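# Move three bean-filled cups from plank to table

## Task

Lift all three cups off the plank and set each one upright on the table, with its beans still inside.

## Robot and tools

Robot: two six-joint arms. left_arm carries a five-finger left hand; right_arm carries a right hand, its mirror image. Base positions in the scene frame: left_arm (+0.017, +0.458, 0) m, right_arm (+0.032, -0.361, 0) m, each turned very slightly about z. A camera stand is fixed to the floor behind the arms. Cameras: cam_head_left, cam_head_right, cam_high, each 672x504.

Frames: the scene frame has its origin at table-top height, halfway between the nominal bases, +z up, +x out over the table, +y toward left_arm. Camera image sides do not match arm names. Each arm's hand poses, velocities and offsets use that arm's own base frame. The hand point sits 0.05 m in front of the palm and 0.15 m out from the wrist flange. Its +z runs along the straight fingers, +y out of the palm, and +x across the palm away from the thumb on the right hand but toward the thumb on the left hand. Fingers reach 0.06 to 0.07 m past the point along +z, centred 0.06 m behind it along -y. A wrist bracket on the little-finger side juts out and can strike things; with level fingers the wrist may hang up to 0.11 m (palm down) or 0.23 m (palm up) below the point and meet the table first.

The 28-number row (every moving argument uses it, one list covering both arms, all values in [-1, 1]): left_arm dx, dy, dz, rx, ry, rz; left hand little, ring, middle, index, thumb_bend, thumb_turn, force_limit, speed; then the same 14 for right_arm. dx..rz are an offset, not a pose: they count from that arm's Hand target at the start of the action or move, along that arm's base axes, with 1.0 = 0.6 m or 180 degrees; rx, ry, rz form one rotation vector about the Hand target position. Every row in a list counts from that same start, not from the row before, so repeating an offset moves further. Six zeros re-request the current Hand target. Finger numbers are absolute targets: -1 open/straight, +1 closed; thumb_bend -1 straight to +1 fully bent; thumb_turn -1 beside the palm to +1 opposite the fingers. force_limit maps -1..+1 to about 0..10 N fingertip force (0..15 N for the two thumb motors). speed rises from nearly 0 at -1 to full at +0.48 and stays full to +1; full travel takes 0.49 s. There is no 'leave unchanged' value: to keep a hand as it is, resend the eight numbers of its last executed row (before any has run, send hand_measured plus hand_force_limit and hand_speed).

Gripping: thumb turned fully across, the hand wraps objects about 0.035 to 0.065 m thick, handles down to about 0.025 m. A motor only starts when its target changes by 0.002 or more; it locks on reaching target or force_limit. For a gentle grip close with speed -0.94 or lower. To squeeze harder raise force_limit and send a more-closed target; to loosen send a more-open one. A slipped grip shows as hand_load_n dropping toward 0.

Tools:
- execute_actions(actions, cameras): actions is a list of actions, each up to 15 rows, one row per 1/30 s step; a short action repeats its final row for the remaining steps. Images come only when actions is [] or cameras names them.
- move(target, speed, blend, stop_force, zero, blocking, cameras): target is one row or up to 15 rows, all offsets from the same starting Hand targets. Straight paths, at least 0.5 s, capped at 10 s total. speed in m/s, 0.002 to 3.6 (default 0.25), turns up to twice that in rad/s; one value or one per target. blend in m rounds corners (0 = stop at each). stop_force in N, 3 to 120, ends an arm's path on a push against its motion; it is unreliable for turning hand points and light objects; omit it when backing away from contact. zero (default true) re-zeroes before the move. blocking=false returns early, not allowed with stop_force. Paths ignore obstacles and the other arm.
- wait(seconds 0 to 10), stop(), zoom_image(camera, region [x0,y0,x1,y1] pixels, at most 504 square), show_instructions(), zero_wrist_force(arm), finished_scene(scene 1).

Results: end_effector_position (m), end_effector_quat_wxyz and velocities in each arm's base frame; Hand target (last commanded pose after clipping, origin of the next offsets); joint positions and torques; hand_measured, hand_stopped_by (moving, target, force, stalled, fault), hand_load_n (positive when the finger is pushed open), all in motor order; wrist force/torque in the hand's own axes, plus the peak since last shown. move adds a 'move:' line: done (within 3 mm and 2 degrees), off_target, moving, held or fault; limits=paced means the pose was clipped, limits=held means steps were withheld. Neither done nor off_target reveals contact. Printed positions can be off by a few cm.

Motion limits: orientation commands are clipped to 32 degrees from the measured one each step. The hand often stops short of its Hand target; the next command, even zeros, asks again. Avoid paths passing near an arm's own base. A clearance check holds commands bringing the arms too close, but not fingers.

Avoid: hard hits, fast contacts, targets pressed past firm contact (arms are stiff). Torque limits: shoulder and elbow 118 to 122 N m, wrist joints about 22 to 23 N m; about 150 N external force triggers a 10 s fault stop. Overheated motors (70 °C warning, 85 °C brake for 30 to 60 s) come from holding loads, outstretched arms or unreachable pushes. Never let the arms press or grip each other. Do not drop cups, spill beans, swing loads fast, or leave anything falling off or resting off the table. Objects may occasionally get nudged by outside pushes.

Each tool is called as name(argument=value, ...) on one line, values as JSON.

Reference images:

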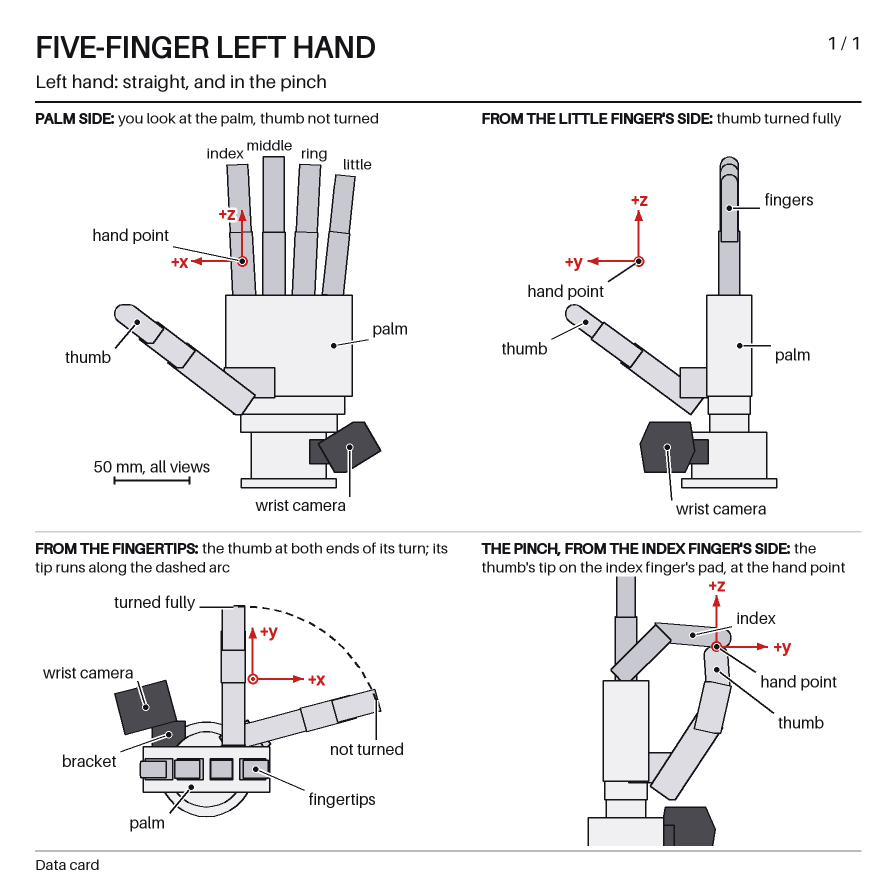

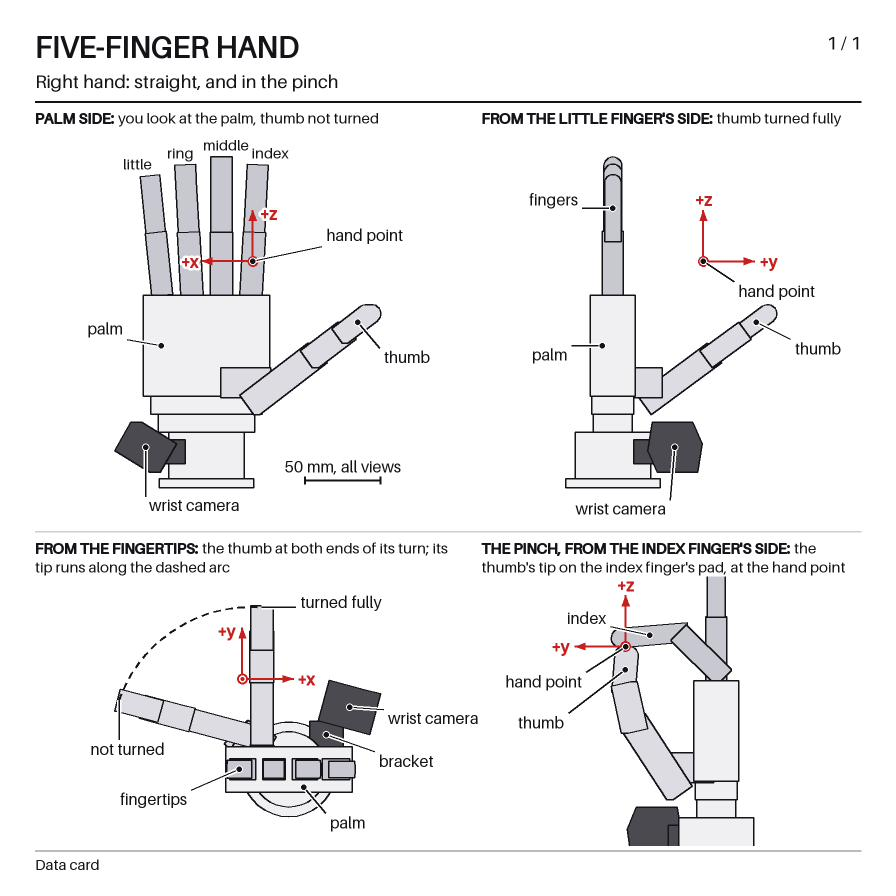

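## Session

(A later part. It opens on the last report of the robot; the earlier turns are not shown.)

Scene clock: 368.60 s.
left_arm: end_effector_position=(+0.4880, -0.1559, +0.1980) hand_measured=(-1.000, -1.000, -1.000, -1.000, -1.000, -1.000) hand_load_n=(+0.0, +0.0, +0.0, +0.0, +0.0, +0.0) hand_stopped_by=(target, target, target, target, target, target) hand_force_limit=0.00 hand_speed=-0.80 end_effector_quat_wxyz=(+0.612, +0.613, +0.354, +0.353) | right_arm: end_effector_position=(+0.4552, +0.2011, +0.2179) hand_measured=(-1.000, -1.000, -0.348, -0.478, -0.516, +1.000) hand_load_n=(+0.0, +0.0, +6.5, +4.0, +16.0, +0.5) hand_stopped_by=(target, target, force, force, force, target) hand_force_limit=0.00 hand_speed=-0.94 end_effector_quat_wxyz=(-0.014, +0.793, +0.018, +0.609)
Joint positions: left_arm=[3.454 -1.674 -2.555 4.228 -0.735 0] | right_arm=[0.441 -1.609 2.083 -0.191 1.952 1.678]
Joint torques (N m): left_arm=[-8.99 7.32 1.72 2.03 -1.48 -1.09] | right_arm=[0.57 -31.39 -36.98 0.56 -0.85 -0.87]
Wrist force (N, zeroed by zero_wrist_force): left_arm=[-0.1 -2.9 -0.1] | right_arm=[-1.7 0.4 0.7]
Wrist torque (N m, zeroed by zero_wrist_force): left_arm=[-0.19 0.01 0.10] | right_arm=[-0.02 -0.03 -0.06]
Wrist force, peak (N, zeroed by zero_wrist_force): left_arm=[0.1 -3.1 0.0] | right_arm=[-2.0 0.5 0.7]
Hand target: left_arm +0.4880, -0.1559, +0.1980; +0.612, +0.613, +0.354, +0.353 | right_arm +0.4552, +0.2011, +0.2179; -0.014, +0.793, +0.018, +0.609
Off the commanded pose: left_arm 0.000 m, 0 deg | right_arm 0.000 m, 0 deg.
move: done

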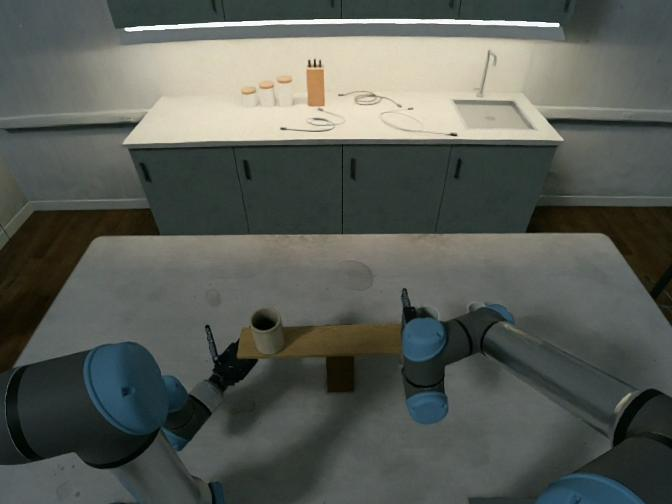

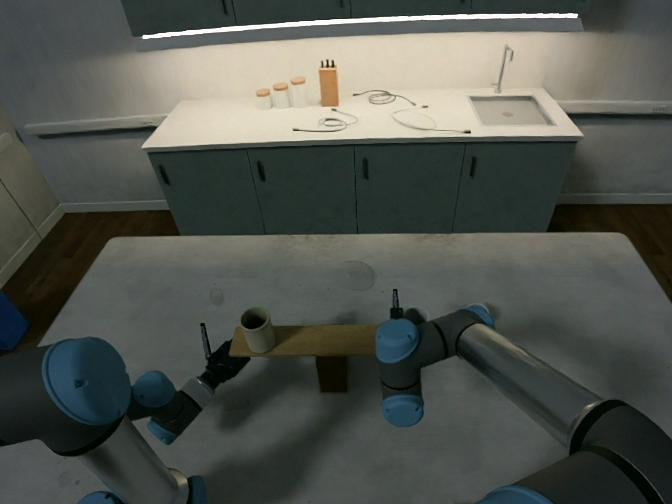

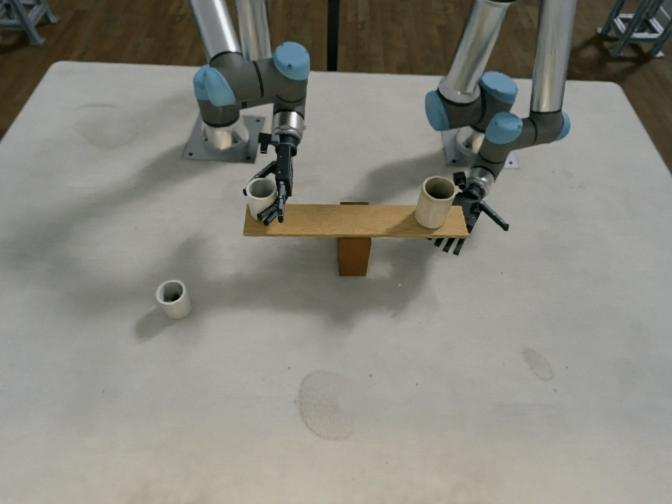

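move(target=[[0,0,0,0,0,0,-1,-1,-1,-1,-1,-1,0,-0.8,0,0,0.2035,0,0,0,-1,-1,0.25,0.25,0.15,1,0.0,-0.94],[0,0,0,0,0,0,-1,-1,-1,-1,-1,-1,0,-0.8,0.2115,-0.6083,0.2035,0,0,0,-1,-1,0.25,0.25,0.15,1,0.0,-0.94],[0,0,0,0,0,0,-1,-1,-1,-1,-1,-1,0,-0.8,0.2115,-0.6083,-0.2465,0,0,0,-1,-1,0.25,0.25,0.15,1,0.0,-0.94]], speed=[0.12,0.2,0.12], blend=[0.03,0.03,0], cameras=["all"])

Scene clock: 396.60 s.
left_arm: end_effector_position=(+0.4880, -0.1559, +0.1980) hand_measured=(-1.000, -1.000, -1.000, -1.000, -1.000, -1.000) hand_load_n=(+0.0, +0.0, +0.0, +0.0, +0.0, +0.0) hand_stopped_by=(target, target, target, target, target, target) hand_force_limit=0.00 hand_speed=-0.80 end_effector_quat_wxyz=(+0.612, +0.613, +0.354, +0.353) | right_arm: end_effector_position=(+0.5821, -0.1639, +0.0701) hand_measured=(-1.000, -1.000, -0.348, -0.478, -0.516, +1.000) hand_load_n=(+0.0, +0.0, +6.0, +4.0, +16.5, +0.5) hand_stopped_by=(target, target, force, force, force, target) hand_force_limit=0.00 hand_speed=-0.94 end_effector_quat_wxyz=(-0.014, +0.793, +0.018, +0.609)
Joint positions: left_arm=[3.454 -1.674 -2.555 4.228 -0.735 0] | right_arm=[-0.694 -1.258 2.163 -0.557 0.862 1.338]
Joint torques (N m): left_arm=[-9.51 24.1 3.14 1.85 -1.45 -1.09] | right_arm=[5.41 -18.76 -0.87 -2.87 1.01 1.58]
Wrist force (N, zeroed by zero_wrist_force): left_arm=[-0.1 -2.8 -0.1] | right_arm=[-2.3 0.0 0.8]
Wrist torque (N m, zeroed by zero_wrist_force): left_arm=[-0.17 0.01 0.10] | right_arm=[-0.12 0.05 -0.10]
Wrist force, peak (N, zeroed by zero_wrist_force): left_arm=[-0.2 -3.2 0.0] | right_arm=[-3.1 0.0 1.0]
Hand target: left_arm +0.4880, -0.1559, +0.1980; +0.612, +0.613, +0.354, +0.353 | right_arm +0.5821, -0.1639, +0.0700; -0.014, +0.793, +0.018, +0.609
Off the commanded pose: left_arm 0.000 m, 0 deg | right_arm 0.000 m, 0 deg.
move: done

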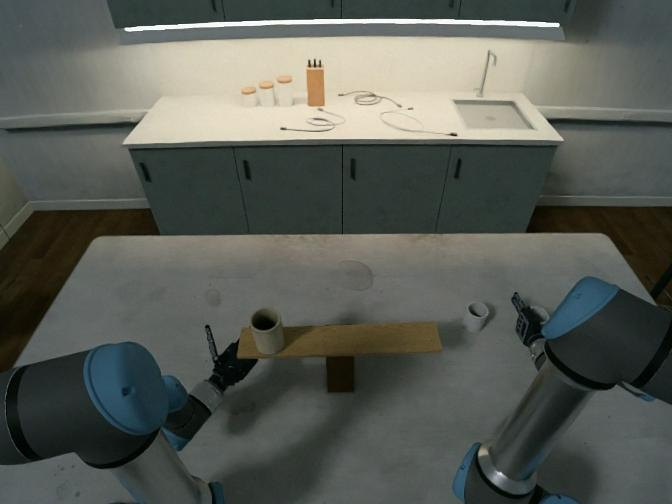

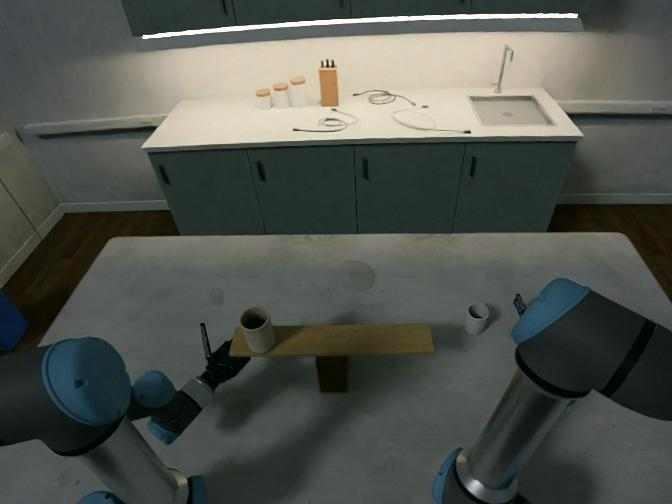

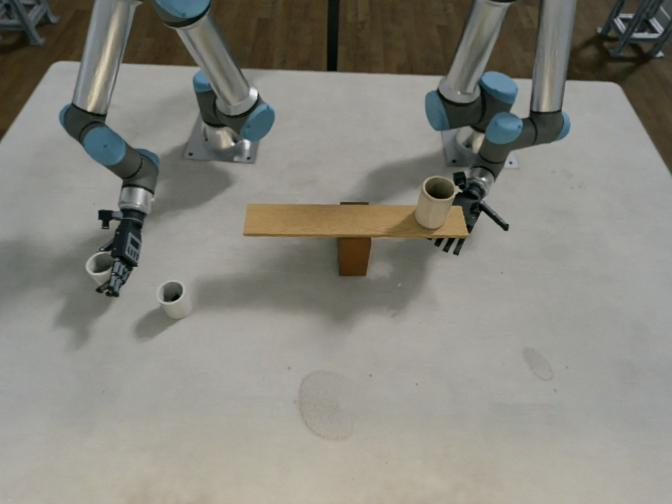

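move(target=[0,0,0,0,0,0,-1,-1,-1,-1,-1,-1,0,-0.8,0,0,-0.08,0,0,0,-1,-1,0.25,0.25,0.15,1,0.0,-0.94], speed=0.015, stop_force=3, cameras=["cam_high"])

zoom_image(camera="cam_high", region=[60, 230, 200, 340])

Scene clock: 401.87 s.
left_arm: end_effector_position=(+0.4880, -0.1559, +0.1980) hand_measured=(-1.000, -1.000, -1.000, -1.000, -1.000, -1.000) hand_load_n=(+0.0, +0.0, +0.0, +0.0, +0.0, +0.0) hand_stopped_by=(target, target, target, target, target, target) hand_force_limit=0.00 hand_speed=-0.80 end_effector_quat_wxyz=(+0.612, +0.613, +0.354, +0.353) | right_arm: end_effector_position=(+0.5821, -0.1638, +0.0356) hand_measured=(-1.000, -1.000, -0.348, -0.478, -0.516, +1.000) hand_load_n=(+0.0, +0.0, +6.0, +3.0, +15.0, +0.5) hand_stopped_by=(target, target, force, force, force, target) hand_force_limit=0.00 hand_speed=-0.94 end_effector_quat_wxyz=(-0.014, +0.793, +0.018, +0.609)
Joint positions: left_arm=[3.454 -1.674 -2.555 4.228 -0.735 0] | right_arm=[-0.694 -1.177 2.183 -0.657 0.862 1.338]
Joint torques (N m): left_arm=[-9.56 23.83 2.59 1.64 -1.32 -1.11] | right_arm=[-2.25 -44.66 -28.03 1.03 -0.89 -1.24]
Wrist force (N, zeroed by zero_wrist_force): left_arm=[0.1 -2.4 0.0] | right_arm=[-1.2 0.2 0.6]
Wrist torque (N m, zeroed by zero_wrist_force): left_arm=[-0.16 -0.01 0.11] | right_arm=[-0.11 -0.01 -0.11]
Wrist force, peak (N, zeroed by zero_wrist_force): left_arm=[0.0 -3.2 -0.2] | right_arm=[7.0 -3.7 -5.3]
Hand target: left_arm +0.4880, -0.1559, +0.1980; +0.612, +0.613, +0.354, +0.353 | right_arm +0.5821, -0.1638, +0.0356; -0.014, +0.793, +0.018, +0.609 (not the last commanded pose)
Off the commanded pose: left_arm 0.000 m, 0 deg | right_arm 0.014 m, 0 deg.
move: contact (right_arm)
Images, in order (width x height): cam_high 672x504.

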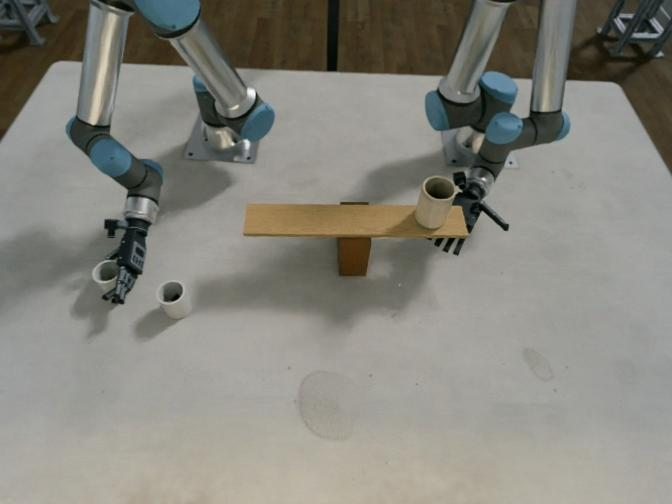

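Scaled by 3.600 from the camera's 672x504 image, which has a finer 960x720 frame.

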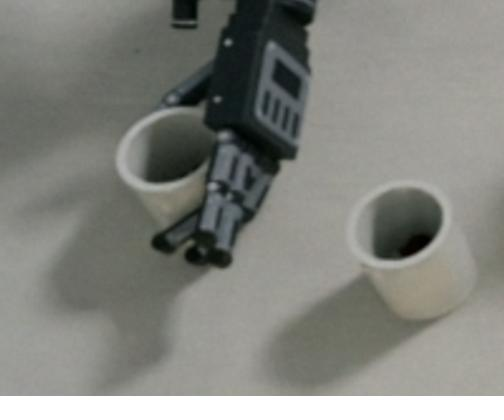

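move(target=[0,0,0,0,0,0,-1,-1,-1,-1,-1,-1,0,-0.8,0,0,-0.0008,0,0,0,-1,-1,0.25,0.25,0.15,1,0.0,-0.94], speed=0.01)

Scene clock: 404.10 s.
left_arm: end_effector_position=(+0.4880, -0.1559, +0.1980) hand_measured=(-1.000, -1.000, -1.000, -1.000, -1.000, -1.000) hand_load_n=(+0.0, +0.0, +0.0, +0.0, +0.0, +0.0) hand_stopped_by=(target, target, target, target, target, target) hand_force_limit=0.00 hand_speed=-0.80 end_effector_quat_wxyz=(+0.612, +0.613, +0.354, +0.353) | right_arm: end_effector_position=(+0.5822, -0.1639, +0.0353) hand_measured=(-1.000, -1.000, -0.348, -0.478, -0.516, +1.000) hand_load_n=(+0.0, +0.0, +6.0, +2.5, +15.0, +0.0) hand_stopped_by=(target, target, force, force, force, target) hand_force_limit=0.00 hand_speed=-0.94 end_effector_quat_wxyz=(-0.014, +0.793, +0.018, +0.609)
Joint positions: left_arm=[3.454 -1.674 -2.555 4.228 -0.735 0] | right_arm=[-0.694 -1.176 2.183 -0.658 0.862 1.338]
Joint torques (N m): left_arm=[-9.86 23.61 2.65 1.69 -1.46 -1.17] | right_arm=[-2.27 -17 0.09 -2.14 -1.17 -1.16]
Wrist force (N, zeroed by zero_wrist_force): left_arm=[-0.1 -2.3 -0.1] | right_arm=[3.1 -1.7 -2.9]
Wrist torque (N m, zeroed by zero_wrist_force): left_arm=[-0.17 0.02 0.10] | right_arm=[-0.06 0.08 -0.02]
Wrist force, peak (N, zeroed by zero_wrist_force): left_arm=[-0.3 -3.0 0.1] | right_arm=[3.1 -1.7 -2.9]
Hand target: left_arm +0.4880, -0.1559, +0.1980; +0.612, +0.613, +0.354, +0.353 | right_arm +0.5821, -0.1638, +0.0351; -0.014, +0.793, +0.018, +0.609
Off the commanded pose: left_arm 0.000 m, 0 deg | right_arm 0.000 m, 0 deg.
move: done

execute_actions(actions=[[[0,0,0,0,0,0,-1,-1,-1,-1,-1,-1,0,-0.8,0,0,0.0003,0,0,0,-1,-1,-1,-1,-0.85,1,0.0,-0.85]]], cameras=["cam_high"])

zoom_image(camera="cam_high", region=[60, 230, 200, 340])

Scene clock: 408.27 s.
left_arm: end_effector_position=(+0.4880, -0.1559, +0.1980) hand_measured=(-1.000, -1.000, -1.000, -1.000, -1.000, -1.000) hand_load_n=(+0.0, +0.0, +0.0, +0.0, +0.0, +0.0) hand_stopped_by=(target, target, target, target, target, target) hand_force_limit=0.00 hand_speed=-0.80 end_effector_quat_wxyz=(+0.612, +0.613, +0.354, +0.353) | right_arm: end_effector_position=(+0.5821, -0.1638, +0.0353) hand_measured=(-1.000, -1.000, -1.000, -1.000, -0.850, +1.000) hand_load_n=(+0.0, +0.0, +0.0, +0.0, +0.0, +0.0) hand_stopped_by=(target, target, target, target, target, target) hand_force_limit=0.00 hand_speed=-0.85 end_effector_quat_wxyz=(-0.014, +0.793, +0.018, +0.609)
Joint positions: left_arm=[3.454 -1.674 -2.555 4.228 -0.735 0] | right_arm=[-0.694 -1.177 2.183 -0.658 0.862 1.338]
Joint torques (N m): left_arm=[-9.18 23.87 3.29 1.75 -1.33 -1.13] | right_arm=[-2.17 -43.41 -25.79 1.24 -1.19 -1.34]
Wrist force (N, zeroed by zero_wrist_force): left_arm=[-0.1 -2.1 0.1] | right_arm=[0.0 0.2 0.3]
Wrist torque (N m, zeroed by zero_wrist_force): left_arm=[-0.17 0.02 0.10] | right_arm=[-0.07 -0.02 -0.07]
Wrist force, peak (N, zeroed by zero_wrist_force): left_arm=[0.0 -3.1 0.1] | right_arm=[5.3 -1.2 -3.8]
Hand target: left_arm +0.4880, -0.1559, +0.1980; +0.612, +0.613, +0.354, +0.353 | right_arm +0.5821, -0.1638, +0.0353; -0.014, +0.793, +0.018, +0.609
Off the commanded pose: left_arm 0.000 m, 0 deg | right_arm 0.000 m, 0 deg.
Step readings (end_effector_position of left_arm | right_arm):
0: (+0.4880, -0.1559, +0.1980) | (+0.5821, -0.1638, +0.0351)
1: (+0.4880, -0.1559, +0.1980) | (+0.5821, -0.1638, +0.0351)
2: (+0.4880, -0.1559, +0.1980) | (+0.5821, -0.1638, +0.0351)
4: (+0.4880, -0.1559, +0.1980) | (+0.5821, -0.1638, +0.0351)
8: (+0.4880, -0.1559, +0.1980) | (+0.5821, -0.1638, +0.0352)
15: (+0.4880, -0.1559, +0.1980) | (+0.5821, -0.1638, +0.0352)
Images, in order (width x height): cam_high 672x504.

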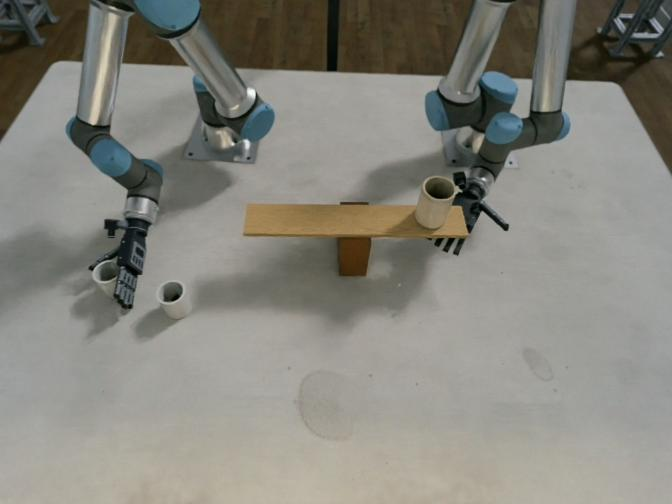

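Scaled by 3.600 from the camera's 672x504 image, which has a finer 960x720 frame.

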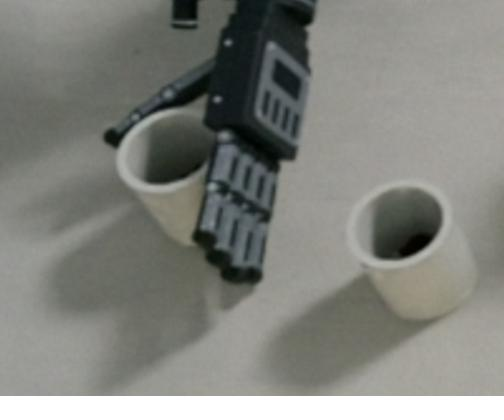

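move(target=[[0,0,0,0,0,0,-1,-1,-1,-1,-1,-1,0,-0.8,0,0.0067,0,0,0,0,-1,-1,-1,-1,-0.85,1,0.0,-0.85],[0,0,0,0,0,0,-1,-1,-1,-1,-1,-1,0,-0.8,0,0.0067,0.4167,0,0,0,-1,-1,-1,-1,-0.85,1,0.0,-0.85],[0,0,0,0,0,0,-1,-1,-1,-1,-1,-1,0,-0.8,-0.2999,0.4976,0.4167,0,0,0,-1,-1,-1,-1,-0.85,1,0.0,-0.85],[0,0,0,0,0,0,-1,-1,-1,-1,-1,-1,0,-0.8,-0.2999,0.4976,0.2828,0,0,0,-1,-1,-1,-1,-0.85,1,0.0,-0.85]], speed=[0.02,0.15,0.25,0.12], blend=[0,0.03,0.03,0], cameras=["all"])

zoom_image(camera="cam_high", region=[200, 140, 340, 260])

zoom_image(camera="cam_head_right", region=[350, 280, 560, 400])

Scene clock: 421.43 s.
left_arm: end_effector_position=(+0.4880, -0.1559, +0.1980) hand_measured=(-1.000, -1.000, -1.000, -1.000, -1.000, -1.000) hand_load_n=(+0.0, +0.0, +0.0, +0.0, +0.0, +0.0) hand_stopped_by=(target, target, target, target, target, target) hand_force_limit=0.00 hand_speed=-0.80 end_effector_quat_wxyz=(+0.612, +0.613, +0.354, +0.353) | right_arm: end_effector_position=(+0.4022, +0.1347, +0.2051) hand_measured=(-1.000, -1.000, -1.000, -1.000, -0.850, +1.000) hand_load_n=(+0.0, +0.0, +0.0, +0.0, +0.0, +0.0) hand_stopped_by=(target, target, target, target, target, target) hand_force_limit=0.00 hand_speed=-0.85 end_effector_quat_wxyz=(-0.014, +0.793, +0.018, +0.608)
Joint positions: left_arm=[3.454 -1.674 -2.555 4.228 -0.735 0] | right_arm=[0.27 -1.845 2.31 -0.197 1.787 1.629]
Joint torques (N m): left_arm=[-9.67 23.1 3.68 1.57 -1.46 -1.12] | right_arm=[8.31 1.65 -4.49 -2.72 2.46 -1.31]
Wrist force (N, zeroed by zero_wrist_force): left_arm=[0.0 -2.8 -0.2] | right_arm=[0.1 0.1 0.2]
Wrist torque (N m, zeroed by zero_wrist_force): left_arm=[-0.21 0.00 0.12] | right_arm=[-0.09 -0.02 -0.17]
Wrist force, peak (N, zeroed by zero_wrist_force): left_arm=[0.2 -3.1 0.0] | right_arm=[-1.8 1.0 0.9]
Hand target: left_arm +0.4880, -0.1559, +0.1980; +0.612, +0.613, +0.354, +0.353 | right_arm +0.4022, +0.1347, +0.2050; -0.014, +0.793, +0.018, +0.609
Off the commanded pose: left_arm 0.000 m, 0 deg | right_arm 0.000 m, 0 deg.
move: done

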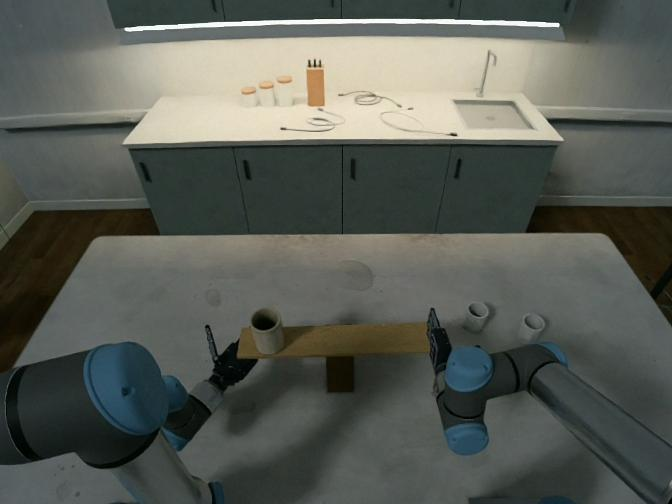

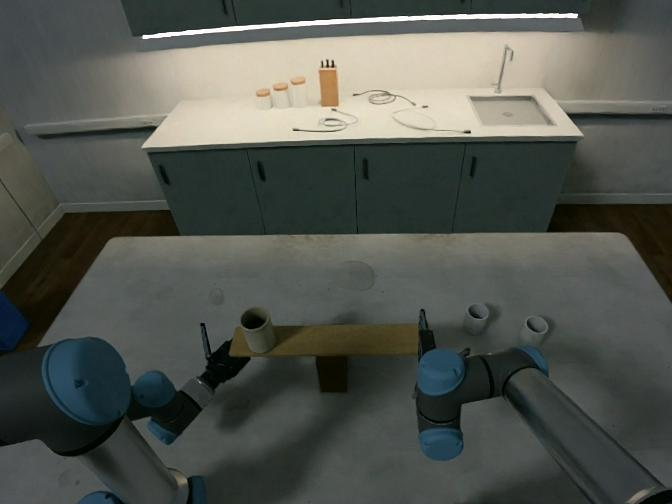

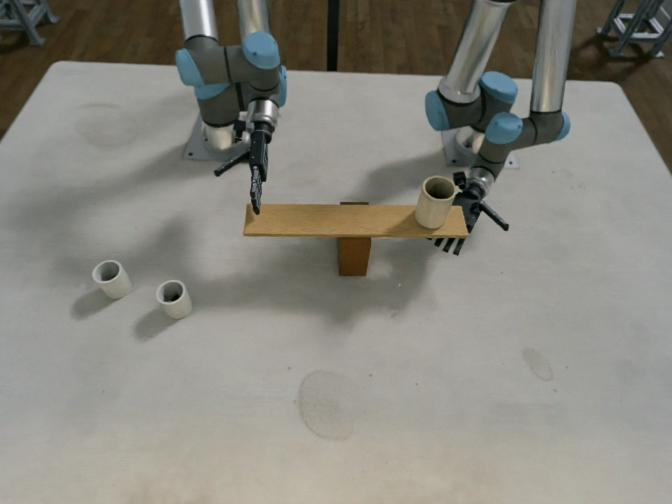

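Scaled by 3.600 from the camera's 672x504 image, which has a finer 960x720 frame.

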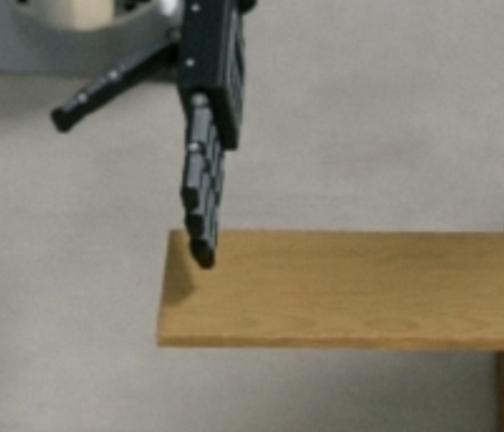

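Scaled by 2.400 from the camera's 672x504 image, which has a finer 960x720 frame.

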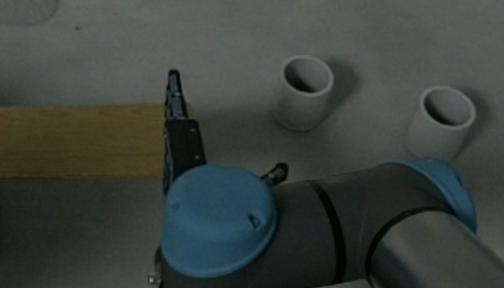

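zero_wrist_force(arm="right_arm")

move(target=[0,0,0,0,0,0,-1,-1,-1,-1,-1,-1,0,-0.8,0,0,-0.05,0,0,0,-1,-1,-1,-1,-0.85,1,0.0,-0.85], speed=0.008, stop_force=3, cameras=["cam_high"])

zoom_image(camera="cam_high", region=[200, 140, 340, 260])

Wrist force sensor zeroed.

Scene clock: 426.17 s.
left_arm: end_effector_position=(+0.4880, -0.1559, +0.1980) hand_measured=(-1.000, -1.000, -1.000, -1.000, -1.000, -1.000) hand_load_n=(+0.0, +0.0, +0.0, +0.0, +0.0, +0.0) hand_stopped_by=(target, target, target, target, target, target) hand_force_limit=0.00 hand_speed=-0.80 end_effector_quat_wxyz=(+0.612, +0.613, +0.354, +0.353) | right_arm: end_effector_position=(+0.4022, +0.1347, +0.1920) hand_measured=(-1.000, -1.000, -1.000, -1.000, -0.850, +1.000) hand_load_n=(+0.0, +0.5, +0.0, -0.5, +0.0, +0.0) hand_stopped_by=(target, target, target, target, target, target) hand_force_limit=0.00 hand_speed=-0.85 end_effector_quat_wxyz=(-0.014, +0.793, +0.018, +0.609)
Joint positions: left_arm=[3.454 -1.674 -2.555 4.228 -0.735 0] | right_arm=[0.27 -1.825 2.334 -0.241 1.787 1.629]
Joint torques (N m): left_arm=[-9.04 23.28 3.41 1.54 -1.3 -1.19] | right_arm=[4.48 -17.37 -34.62 1.08 0.49 -0.12]
Wrist force (N, zeroed by zero_wrist_force): left_arm=[-0.1 -0.1 -0.2] | right_arm=[1.6 0.4 -0.9]
Wrist torque (N m, zeroed by zero_wrist_force): left_arm=[0.02 0.00 0.01] | right_arm=[0.05 0.14 0.13]
Wrist force, peak (N, zeroed by zero_wrist_force): left_arm=[-0.3 -3.1 -0.1] | right_arm=[4.3 0.3 -1.6]
Hand target: left_arm +0.4880, -0.1559, +0.1980; +0.612, +0.613, +0.354, +0.353 | right_arm +0.4022, +0.1347, +0.1920; -0.014, +0.793, +0.018, +0.609 (not the last commanded pose)
Off the commanded pose: left_arm 0.000 m, 0 deg | right_arm 0.017 m, 0 deg.
move: contact (right_arm)
Images, in order (width x height): cam_high 672x504.

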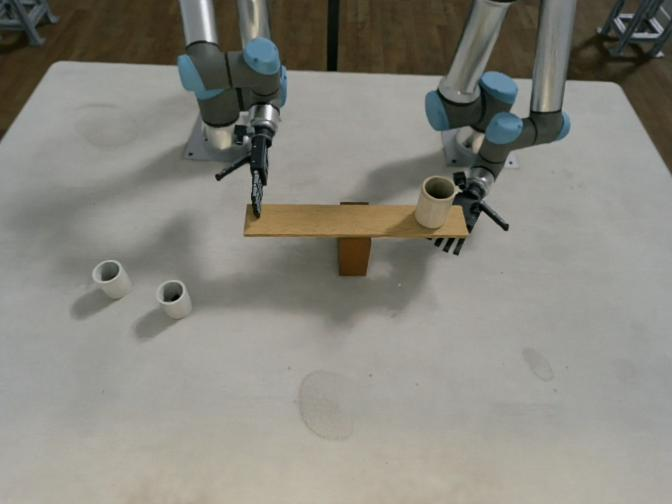

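Scaled by 3.600 from the camera's 672x504 image, which has a finer 960x720 frame.

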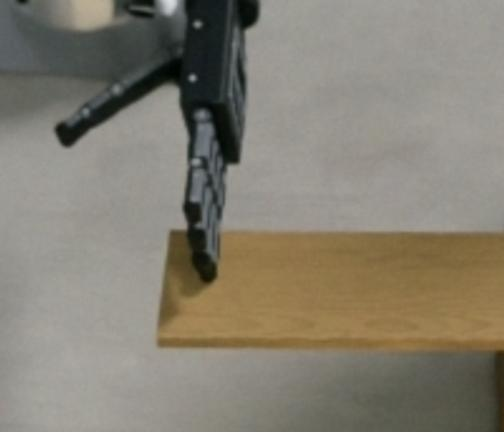

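move(target=[0,0,0,0,0,0,-1,-1,-1,-1,-1,-1,0,-0.8,0,0,-0.0007,0,0,0,-1,-1,-1,-1,-0.85,1,0.0,-0.85], speed=0.01)

Scene clock: 428.70 s.
left_arm: end_effector_position=(+0.4880, -0.1559, +0.1980) hand_measured=(-1.000, -1.000, -1.000, -1.000, -1.000, -1.000) hand_load_n=(+0.0, +0.0, +0.0, +0.5, +0.0, +0.0) hand_stopped_by=(target, target, target, target, target, target) hand_force_limit=0.00 hand_speed=-0.80 end_effector_quat_wxyz=(+0.612, +0.613, +0.354, +0.353) | right_arm: end_effector_position=(+0.4022, +0.1347, +0.1916) hand_measured=(-1.000, -1.000, -1.000, -1.000, -0.850, +1.000) hand_load_n=(+0.0, +0.0, +0.0, -0.5, +0.0, +0.5) hand_stopped_by=(target, target, target, target, target, target) hand_force_limit=0.00 hand_speed=-0.85 end_effector_quat_wxyz=(-0.014, +0.793, +0.018, +0.609)
Joint positions: left_arm=[3.454 -1.674 -2.555 4.228 -0.735 0] | right_arm=[0.27 -1.825 2.335 -0.242 1.787 1.629]
Joint torques (N m): left_arm=[-9.55 23.72 3.42 1.65 -1.56 -1.1] | right_arm=[3.61 2.29 -2.7 -1.37 0.4 -0.22]
Wrist force (N, zeroed by zero_wrist_force): left_arm=[0.0 0.0 -0.2] | right_arm=[3.6 0.4 -1.2]
Wrist torque (N m, zeroed by zero_wrist_force): left_arm=[0.02 0.00 0.01] | right_arm=[0.08 0.31 0.24]
Wrist force, peak (N, zeroed by zero_wrist_force): left_arm=[-0.2 -0.2 -0.4] | right_arm=[4.2 0.4 -1.3]
Hand target: left_arm +0.4880, -0.1559, +0.1980; +0.612, +0.613, +0.354, +0.353 | right_arm +0.4022, +0.1347, +0.1916; -0.014, +0.793, +0.018, +0.609
Off the commanded pose: left_arm 0.000 m, 0 deg | right_arm 0.000 m, 0 deg.
move: done

move(target=[0,0,-0.01,0,0,0,-1,-1,-1,-1,-1,-1,0,-0.8,0,0,0,0,0,0,-1,-1,-1,-1,-0.85,1,0.0,-0.85], speed=0.02, cameras=["cam_high"])

zoom_image(camera="cam_high", region=[220, 140, 530, 290])

Scene clock: 472.63 s.
left_arm: end_effector_position=(+0.4880, -0.1559, +0.1921) hand_measured=(-1.000, -1.000, -1.000, -1.000, -1.000, -1.000) hand_load_n=(+0.0, +0.0, +0.0, +0.0, +0.0, +0.0) hand_stopped_by=(target, target, target, target, target, target) hand_force_limit=0.00 hand_speed=-0.80 end_effector_quat_wxyz=(+0.612, +0.613, +0.354, +0.353) | right_arm: end_effector_position=(+0.4022, +0.1347, +0.1916) hand_measured=(-1.000, -1.000, -1.000, -1.000, -0.850, +1.000) hand_load_n=(-0.5, -0.5, +0.0, +0.0, +0.0, +0.0) hand_stopped_by=(target, target, target, target, target, target) hand_force_limit=0.00 hand_speed=-0.85 end_effector_quat_wxyz=(-0.014, +0.793, +0.018, +0.609)
Joint positions: left_arm=[3.454 -1.697 -2.56 4.255 -0.735 0] | right_arm=[0.27 -1.824 2.335 -0.242 1.787 1.629]
Joint torques (N m): left_arm=[-2.7 4.47 0.24 2.77 0.05 -1.02] | right_arm=[4.13 2.25 -2.7 -1.7 0.03 -0.15]
Wrist force (N, zeroed by zero_wrist_force): left_arm=[-0.3 -0.1 -0.1] | right_arm=[4.0 0.6 -1.0]
Wrist torque (N m, zeroed by zero_wrist_force): left_arm=[0.00 0.03 0.00] | right_arm=[0.08 0.31 0.24]
Wrist force, peak (N, zeroed by zero_wrist_force): left_arm=[-0.3 -0.4 -0.1] | right_arm=[4.6 0.5 -1.0]
Hand target: left_arm +0.4880, -0.1559, +0.1920; +0.612, +0.613, +0.354, +0.353 | right_arm +0.4022, +0.1347, +0.1916; -0.014, +0.793, +0.018, +0.609
Off the commanded pose: left_arm 0.000 m, 0 deg | right_arm 0.000 m, 0 deg.
move: done
Images, in order (width x height): cam_high 672x504.

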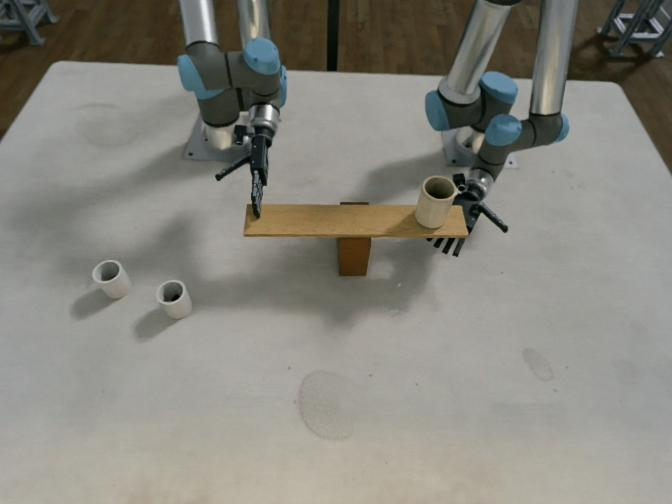

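Scaled by 1.626 from the camera's 672x504 image, which has a finer 960x720 frame.

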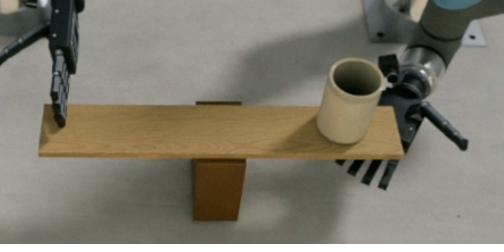

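move(target=[[0,0,-0.045,0,0,0,-1,-1,-1,-1,-1,-1,0,-0.8,0,0,0,0,0,0,-1,-1,-1,-1,-0.85,1,0.0,-0.85],[-0.0068,0.19,-0.045,0,0,0.164,-1,-1,-1,-1,-1,-1,0,-0.8,0,0,0,0,0,0,-1,-1,-1,-1,-0.85,1,0.0,-0.85],[-0.09,0.2073,0.2467,-0.4707,0.1968,0.1941,-1,-1,-1,-1,-1,1,0,-0.6,0,0,0,0,0,0,-1,-1,-1,-1,-0.85,1,0.0,-0.85]], speed=[0.05,0.2,0.4], blend=[0.01,0.02,0], cameras=["all"])

Scene clock: 492.57 s.
left_arm: end_effector_position=(+0.4340, -0.0315, +0.3400) hand_measured=(-1.000, -1.000, -1.000, -1.000, -1.000, +1.000) hand_load_n=(+0.0, +0.0, +0.0, +0.0, +0.0, +0.5) hand_stopped_by=(target, target, target, target, target, target) hand_force_limit=0.00 hand_speed=-0.60 end_effector_quat_wxyz=(+0.608, +0.003, +0.794, -0.002) | right_arm: end_effector_position=(+0.4022, +0.1347, +0.1916) hand_measured=(-1.000, -1.000, -1.000, -1.000, -0.850, +1.000) hand_load_n=(+0.0, +0.0, +0.0, +0.0, +0.0, +0.0) hand_stopped_by=(target, target, target, target, target, target) hand_force_limit=0.00 hand_speed=-0.85 end_effector_quat_wxyz=(-0.014, +0.793, +0.018, +0.609)
Joint positions: left_arm=[3.372 -1.104 -2.066 2.9 -1.341 -1.508] | right_arm=[0.27 -1.824 2.335 -0.242 1.787 1.629]
Joint torques (N m): left_arm=[11.97 9.93 32.6 -0.41 1.41 -1.31] | right_arm=[3.63 2.45 -2.46 -1.38 0.1 -0.29]
Wrist force (N, zeroed by zero_wrist_force): left_arm=[-0.2 -2.2 -0.1] | right_arm=[4.3 0.6 -1.1]
Wrist torque (N m, zeroed by zero_wrist_force): left_arm=[-0.48 0.18 0.09] | right_arm=[0.09 0.27 0.25]
Wrist force, peak (N, zeroed by zero_wrist_force): left_arm=[-0.9 -2.8 0.6] | right_arm=[4.7 0.8 -1.1]
Hand target: left_arm +0.4340, -0.0315, +0.3400; +0.608, +0.003, +0.794, -0.002 | right_arm +0.4022, +0.1347, +0.1916; -0.014, +0.793, +0.018, +0.609
Off the commanded pose: left_arm 0.000 m, 0 deg | right_arm 0.000 m, 0 deg.
move: done

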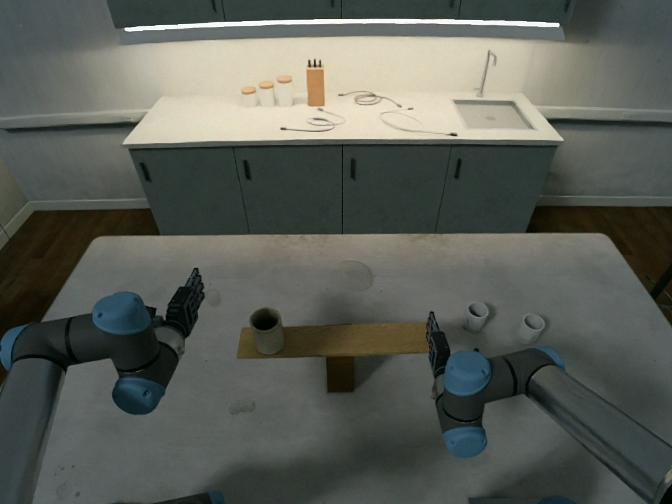

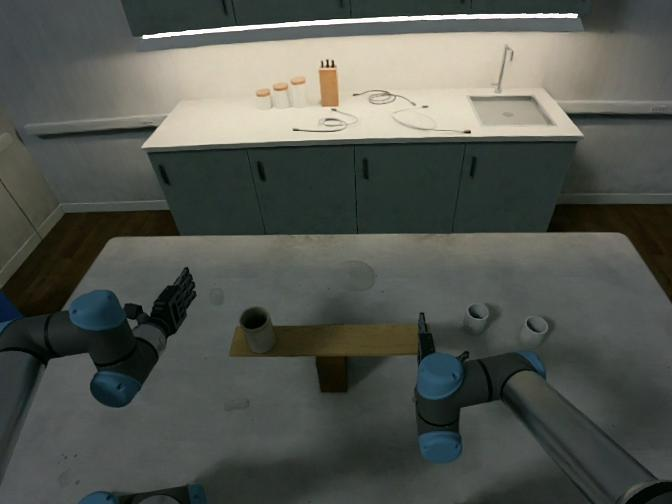

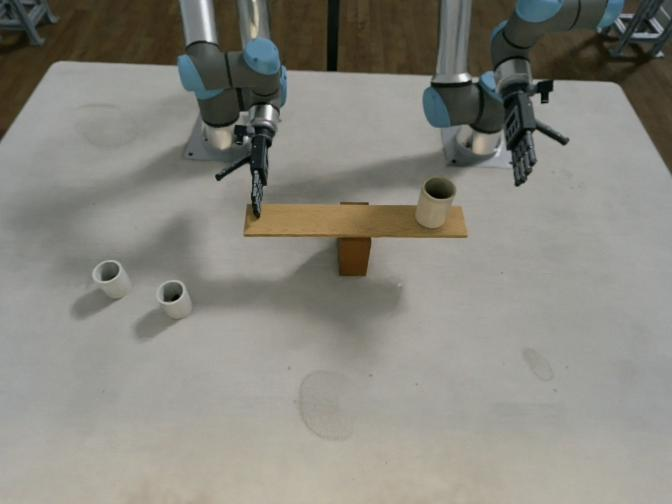

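zoom_image(camera="cam_high", region=[390, 160, 480, 250])

zoom_image(camera="cam_head_left", region=[210, 280, 330, 380])

Scaled by 5.600 from the camera's 672x504 image, which has a finer 960x720 frame.

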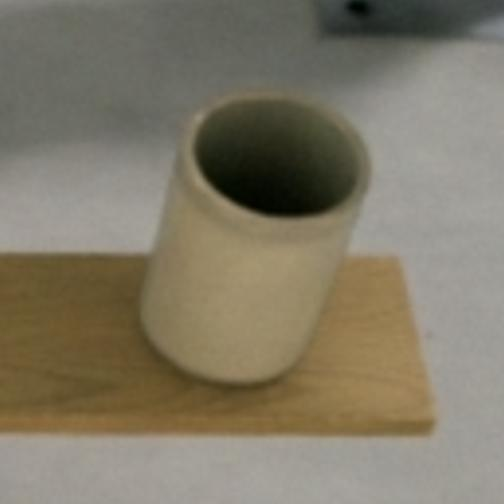

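Scaled by 4.200 from the camera's 672x504 image, which has a finer 960x720 frame.

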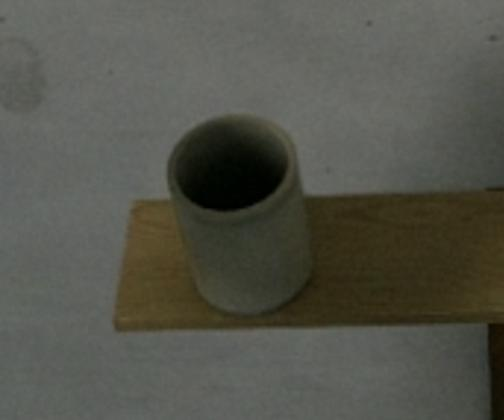

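move(target=[0.0383,-0.3237,-0.0417,0,0,0,-1,-1,-1,-1,-1,1,0,-0.6,0,0,0,0,0,0,-1,-1,-1,-1,-0.85,1,0.0,-0.85], speed=0.15, cameras=["all"])

zoom_image(camera="cam_high", region=[390, 110, 510, 240])

zoom_image(camera="cam_head_left", region=[210, 260, 330, 380])

zoom_image(camera="cam_head_right", region=[210, 260, 330, 380])

Scene clock: 505.40 s.
left_arm: end_effector_position=(+0.4569, -0.2256, +0.3150) hand_measured=(-1.000, -1.000, -1.000, -1.000, -1.000, +1.000) hand_load_n=(+0.5, +0.0, +0.0, +0.0, -0.5, +0.0) hand_stopped_by=(target, target, target, target, target, target) hand_force_limit=0.00 hand_speed=-0.60 end_effector_quat_wxyz=(+0.609, +0.003, +0.794, -0.002) | right_arm: end_effector_position=(+0.4022, +0.1347, +0.1916) hand_measured=(-1.000, -1.000, -1.000, -1.000, -0.850, +1.000) hand_load_n=(+0.0, +0.0, +0.0, -0.5, +0.0, +0.0) hand_stopped_by=(target, target, target, target, target, target) hand_force_limit=0.00 hand_speed=-0.85 end_effector_quat_wxyz=(-0.014, +0.793, +0.018, +0.609)
Joint positions: left_arm=[2.614 -1.527 -1.825 3.052 -2.072 -1.719] | right_arm=[0.27 -1.824 2.335 -0.242 1.787 1.629]
Joint torques (N m): left_arm=[-11.21 8.34 31.78 -0.78 -1.74 -1.29] | right_arm=[2.18 2.14 -2.81 -1.26 -0.06 -0.62]
Wrist force (N, zeroed by zero_wrist_force): left_arm=[0.3 -2.4 -0.6] | right_arm=[3.4 0.4 -1.1]
Wrist torque (N m, zeroed by zero_wrist_force): left_arm=[-0.42 0.19 0.16] | right_arm=[0.06 0.33 0.23]
Wrist force, peak (N, zeroed by zero_wrist_force): left_arm=[0.2 -3.4 -0.5] | right_arm=[4.6 0.5 -1.2]
Hand target: left_arm +0.4570, -0.2257, +0.3150; +0.608, +0.003, +0.794, -0.002 | right_arm +0.4022, +0.1347, +0.1916; -0.014, +0.793, +0.018, +0.609
Off the commanded pose: left_arm 0.000 m, 0 deg | right_arm 0.000 m, 0 deg.
move: done

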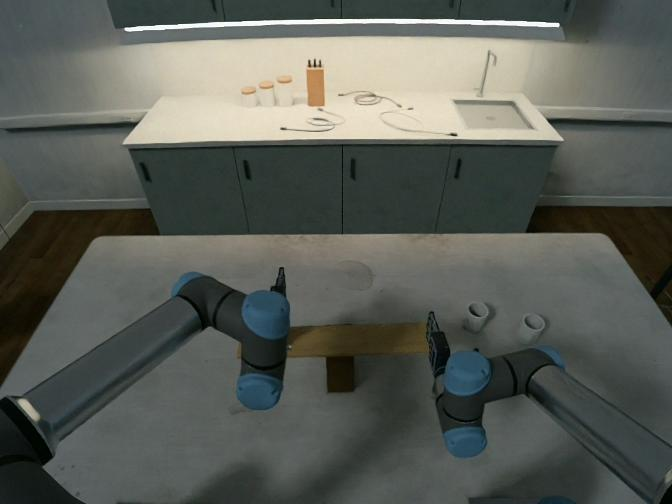

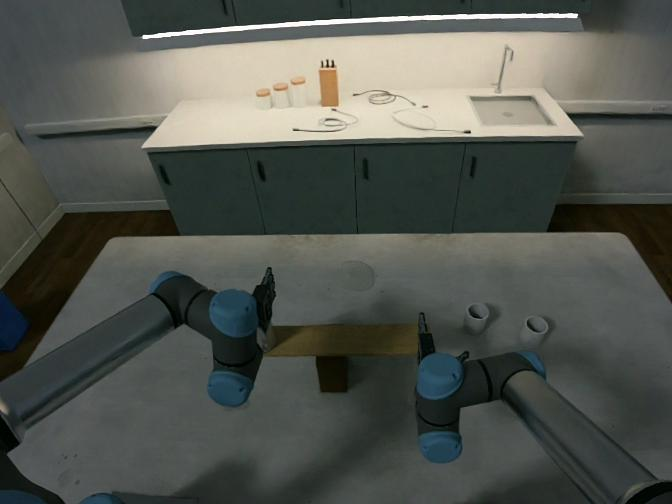

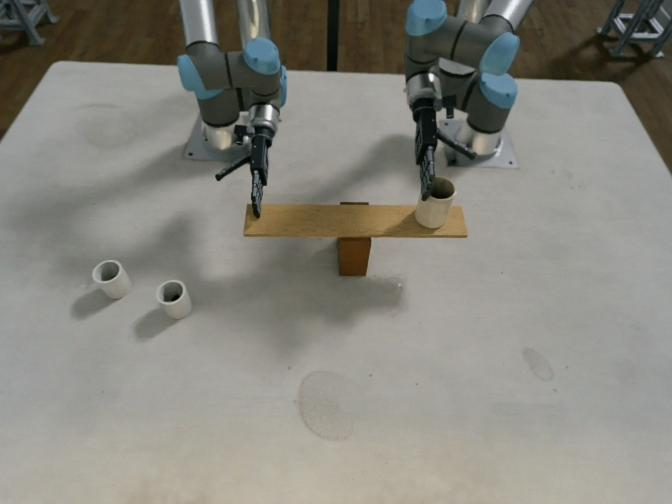

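Scaled by 3.877 from the camera's 672x504 image, which has a finer 960x720 frame.

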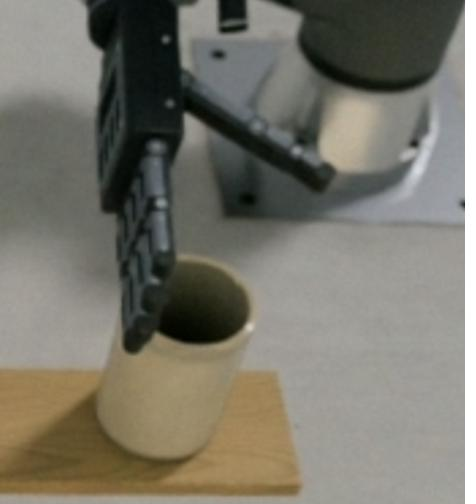

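Scaled by 4.200 from the camera's 672x504 image, which has a finer 960x720 frame.

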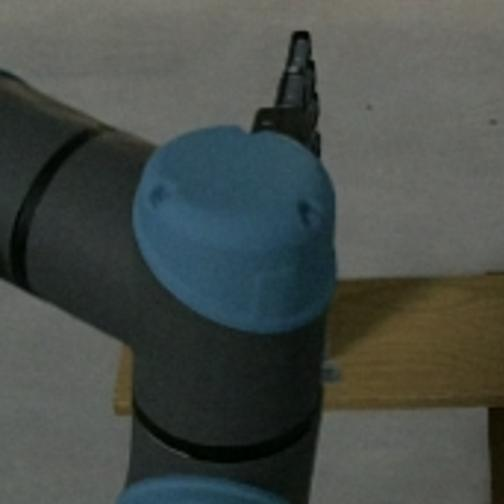

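Scaled by 4.200 from the camera's 672x504 image, which has a finer 960x720 frame.

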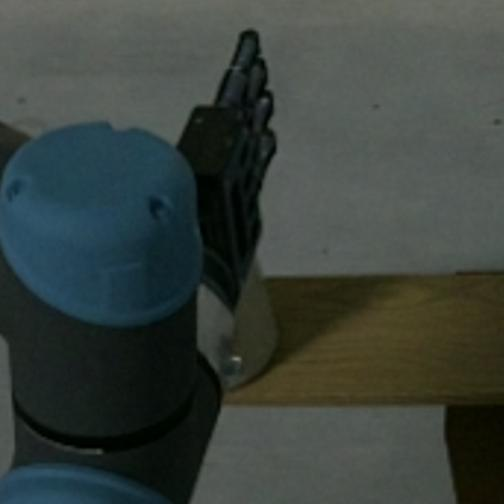

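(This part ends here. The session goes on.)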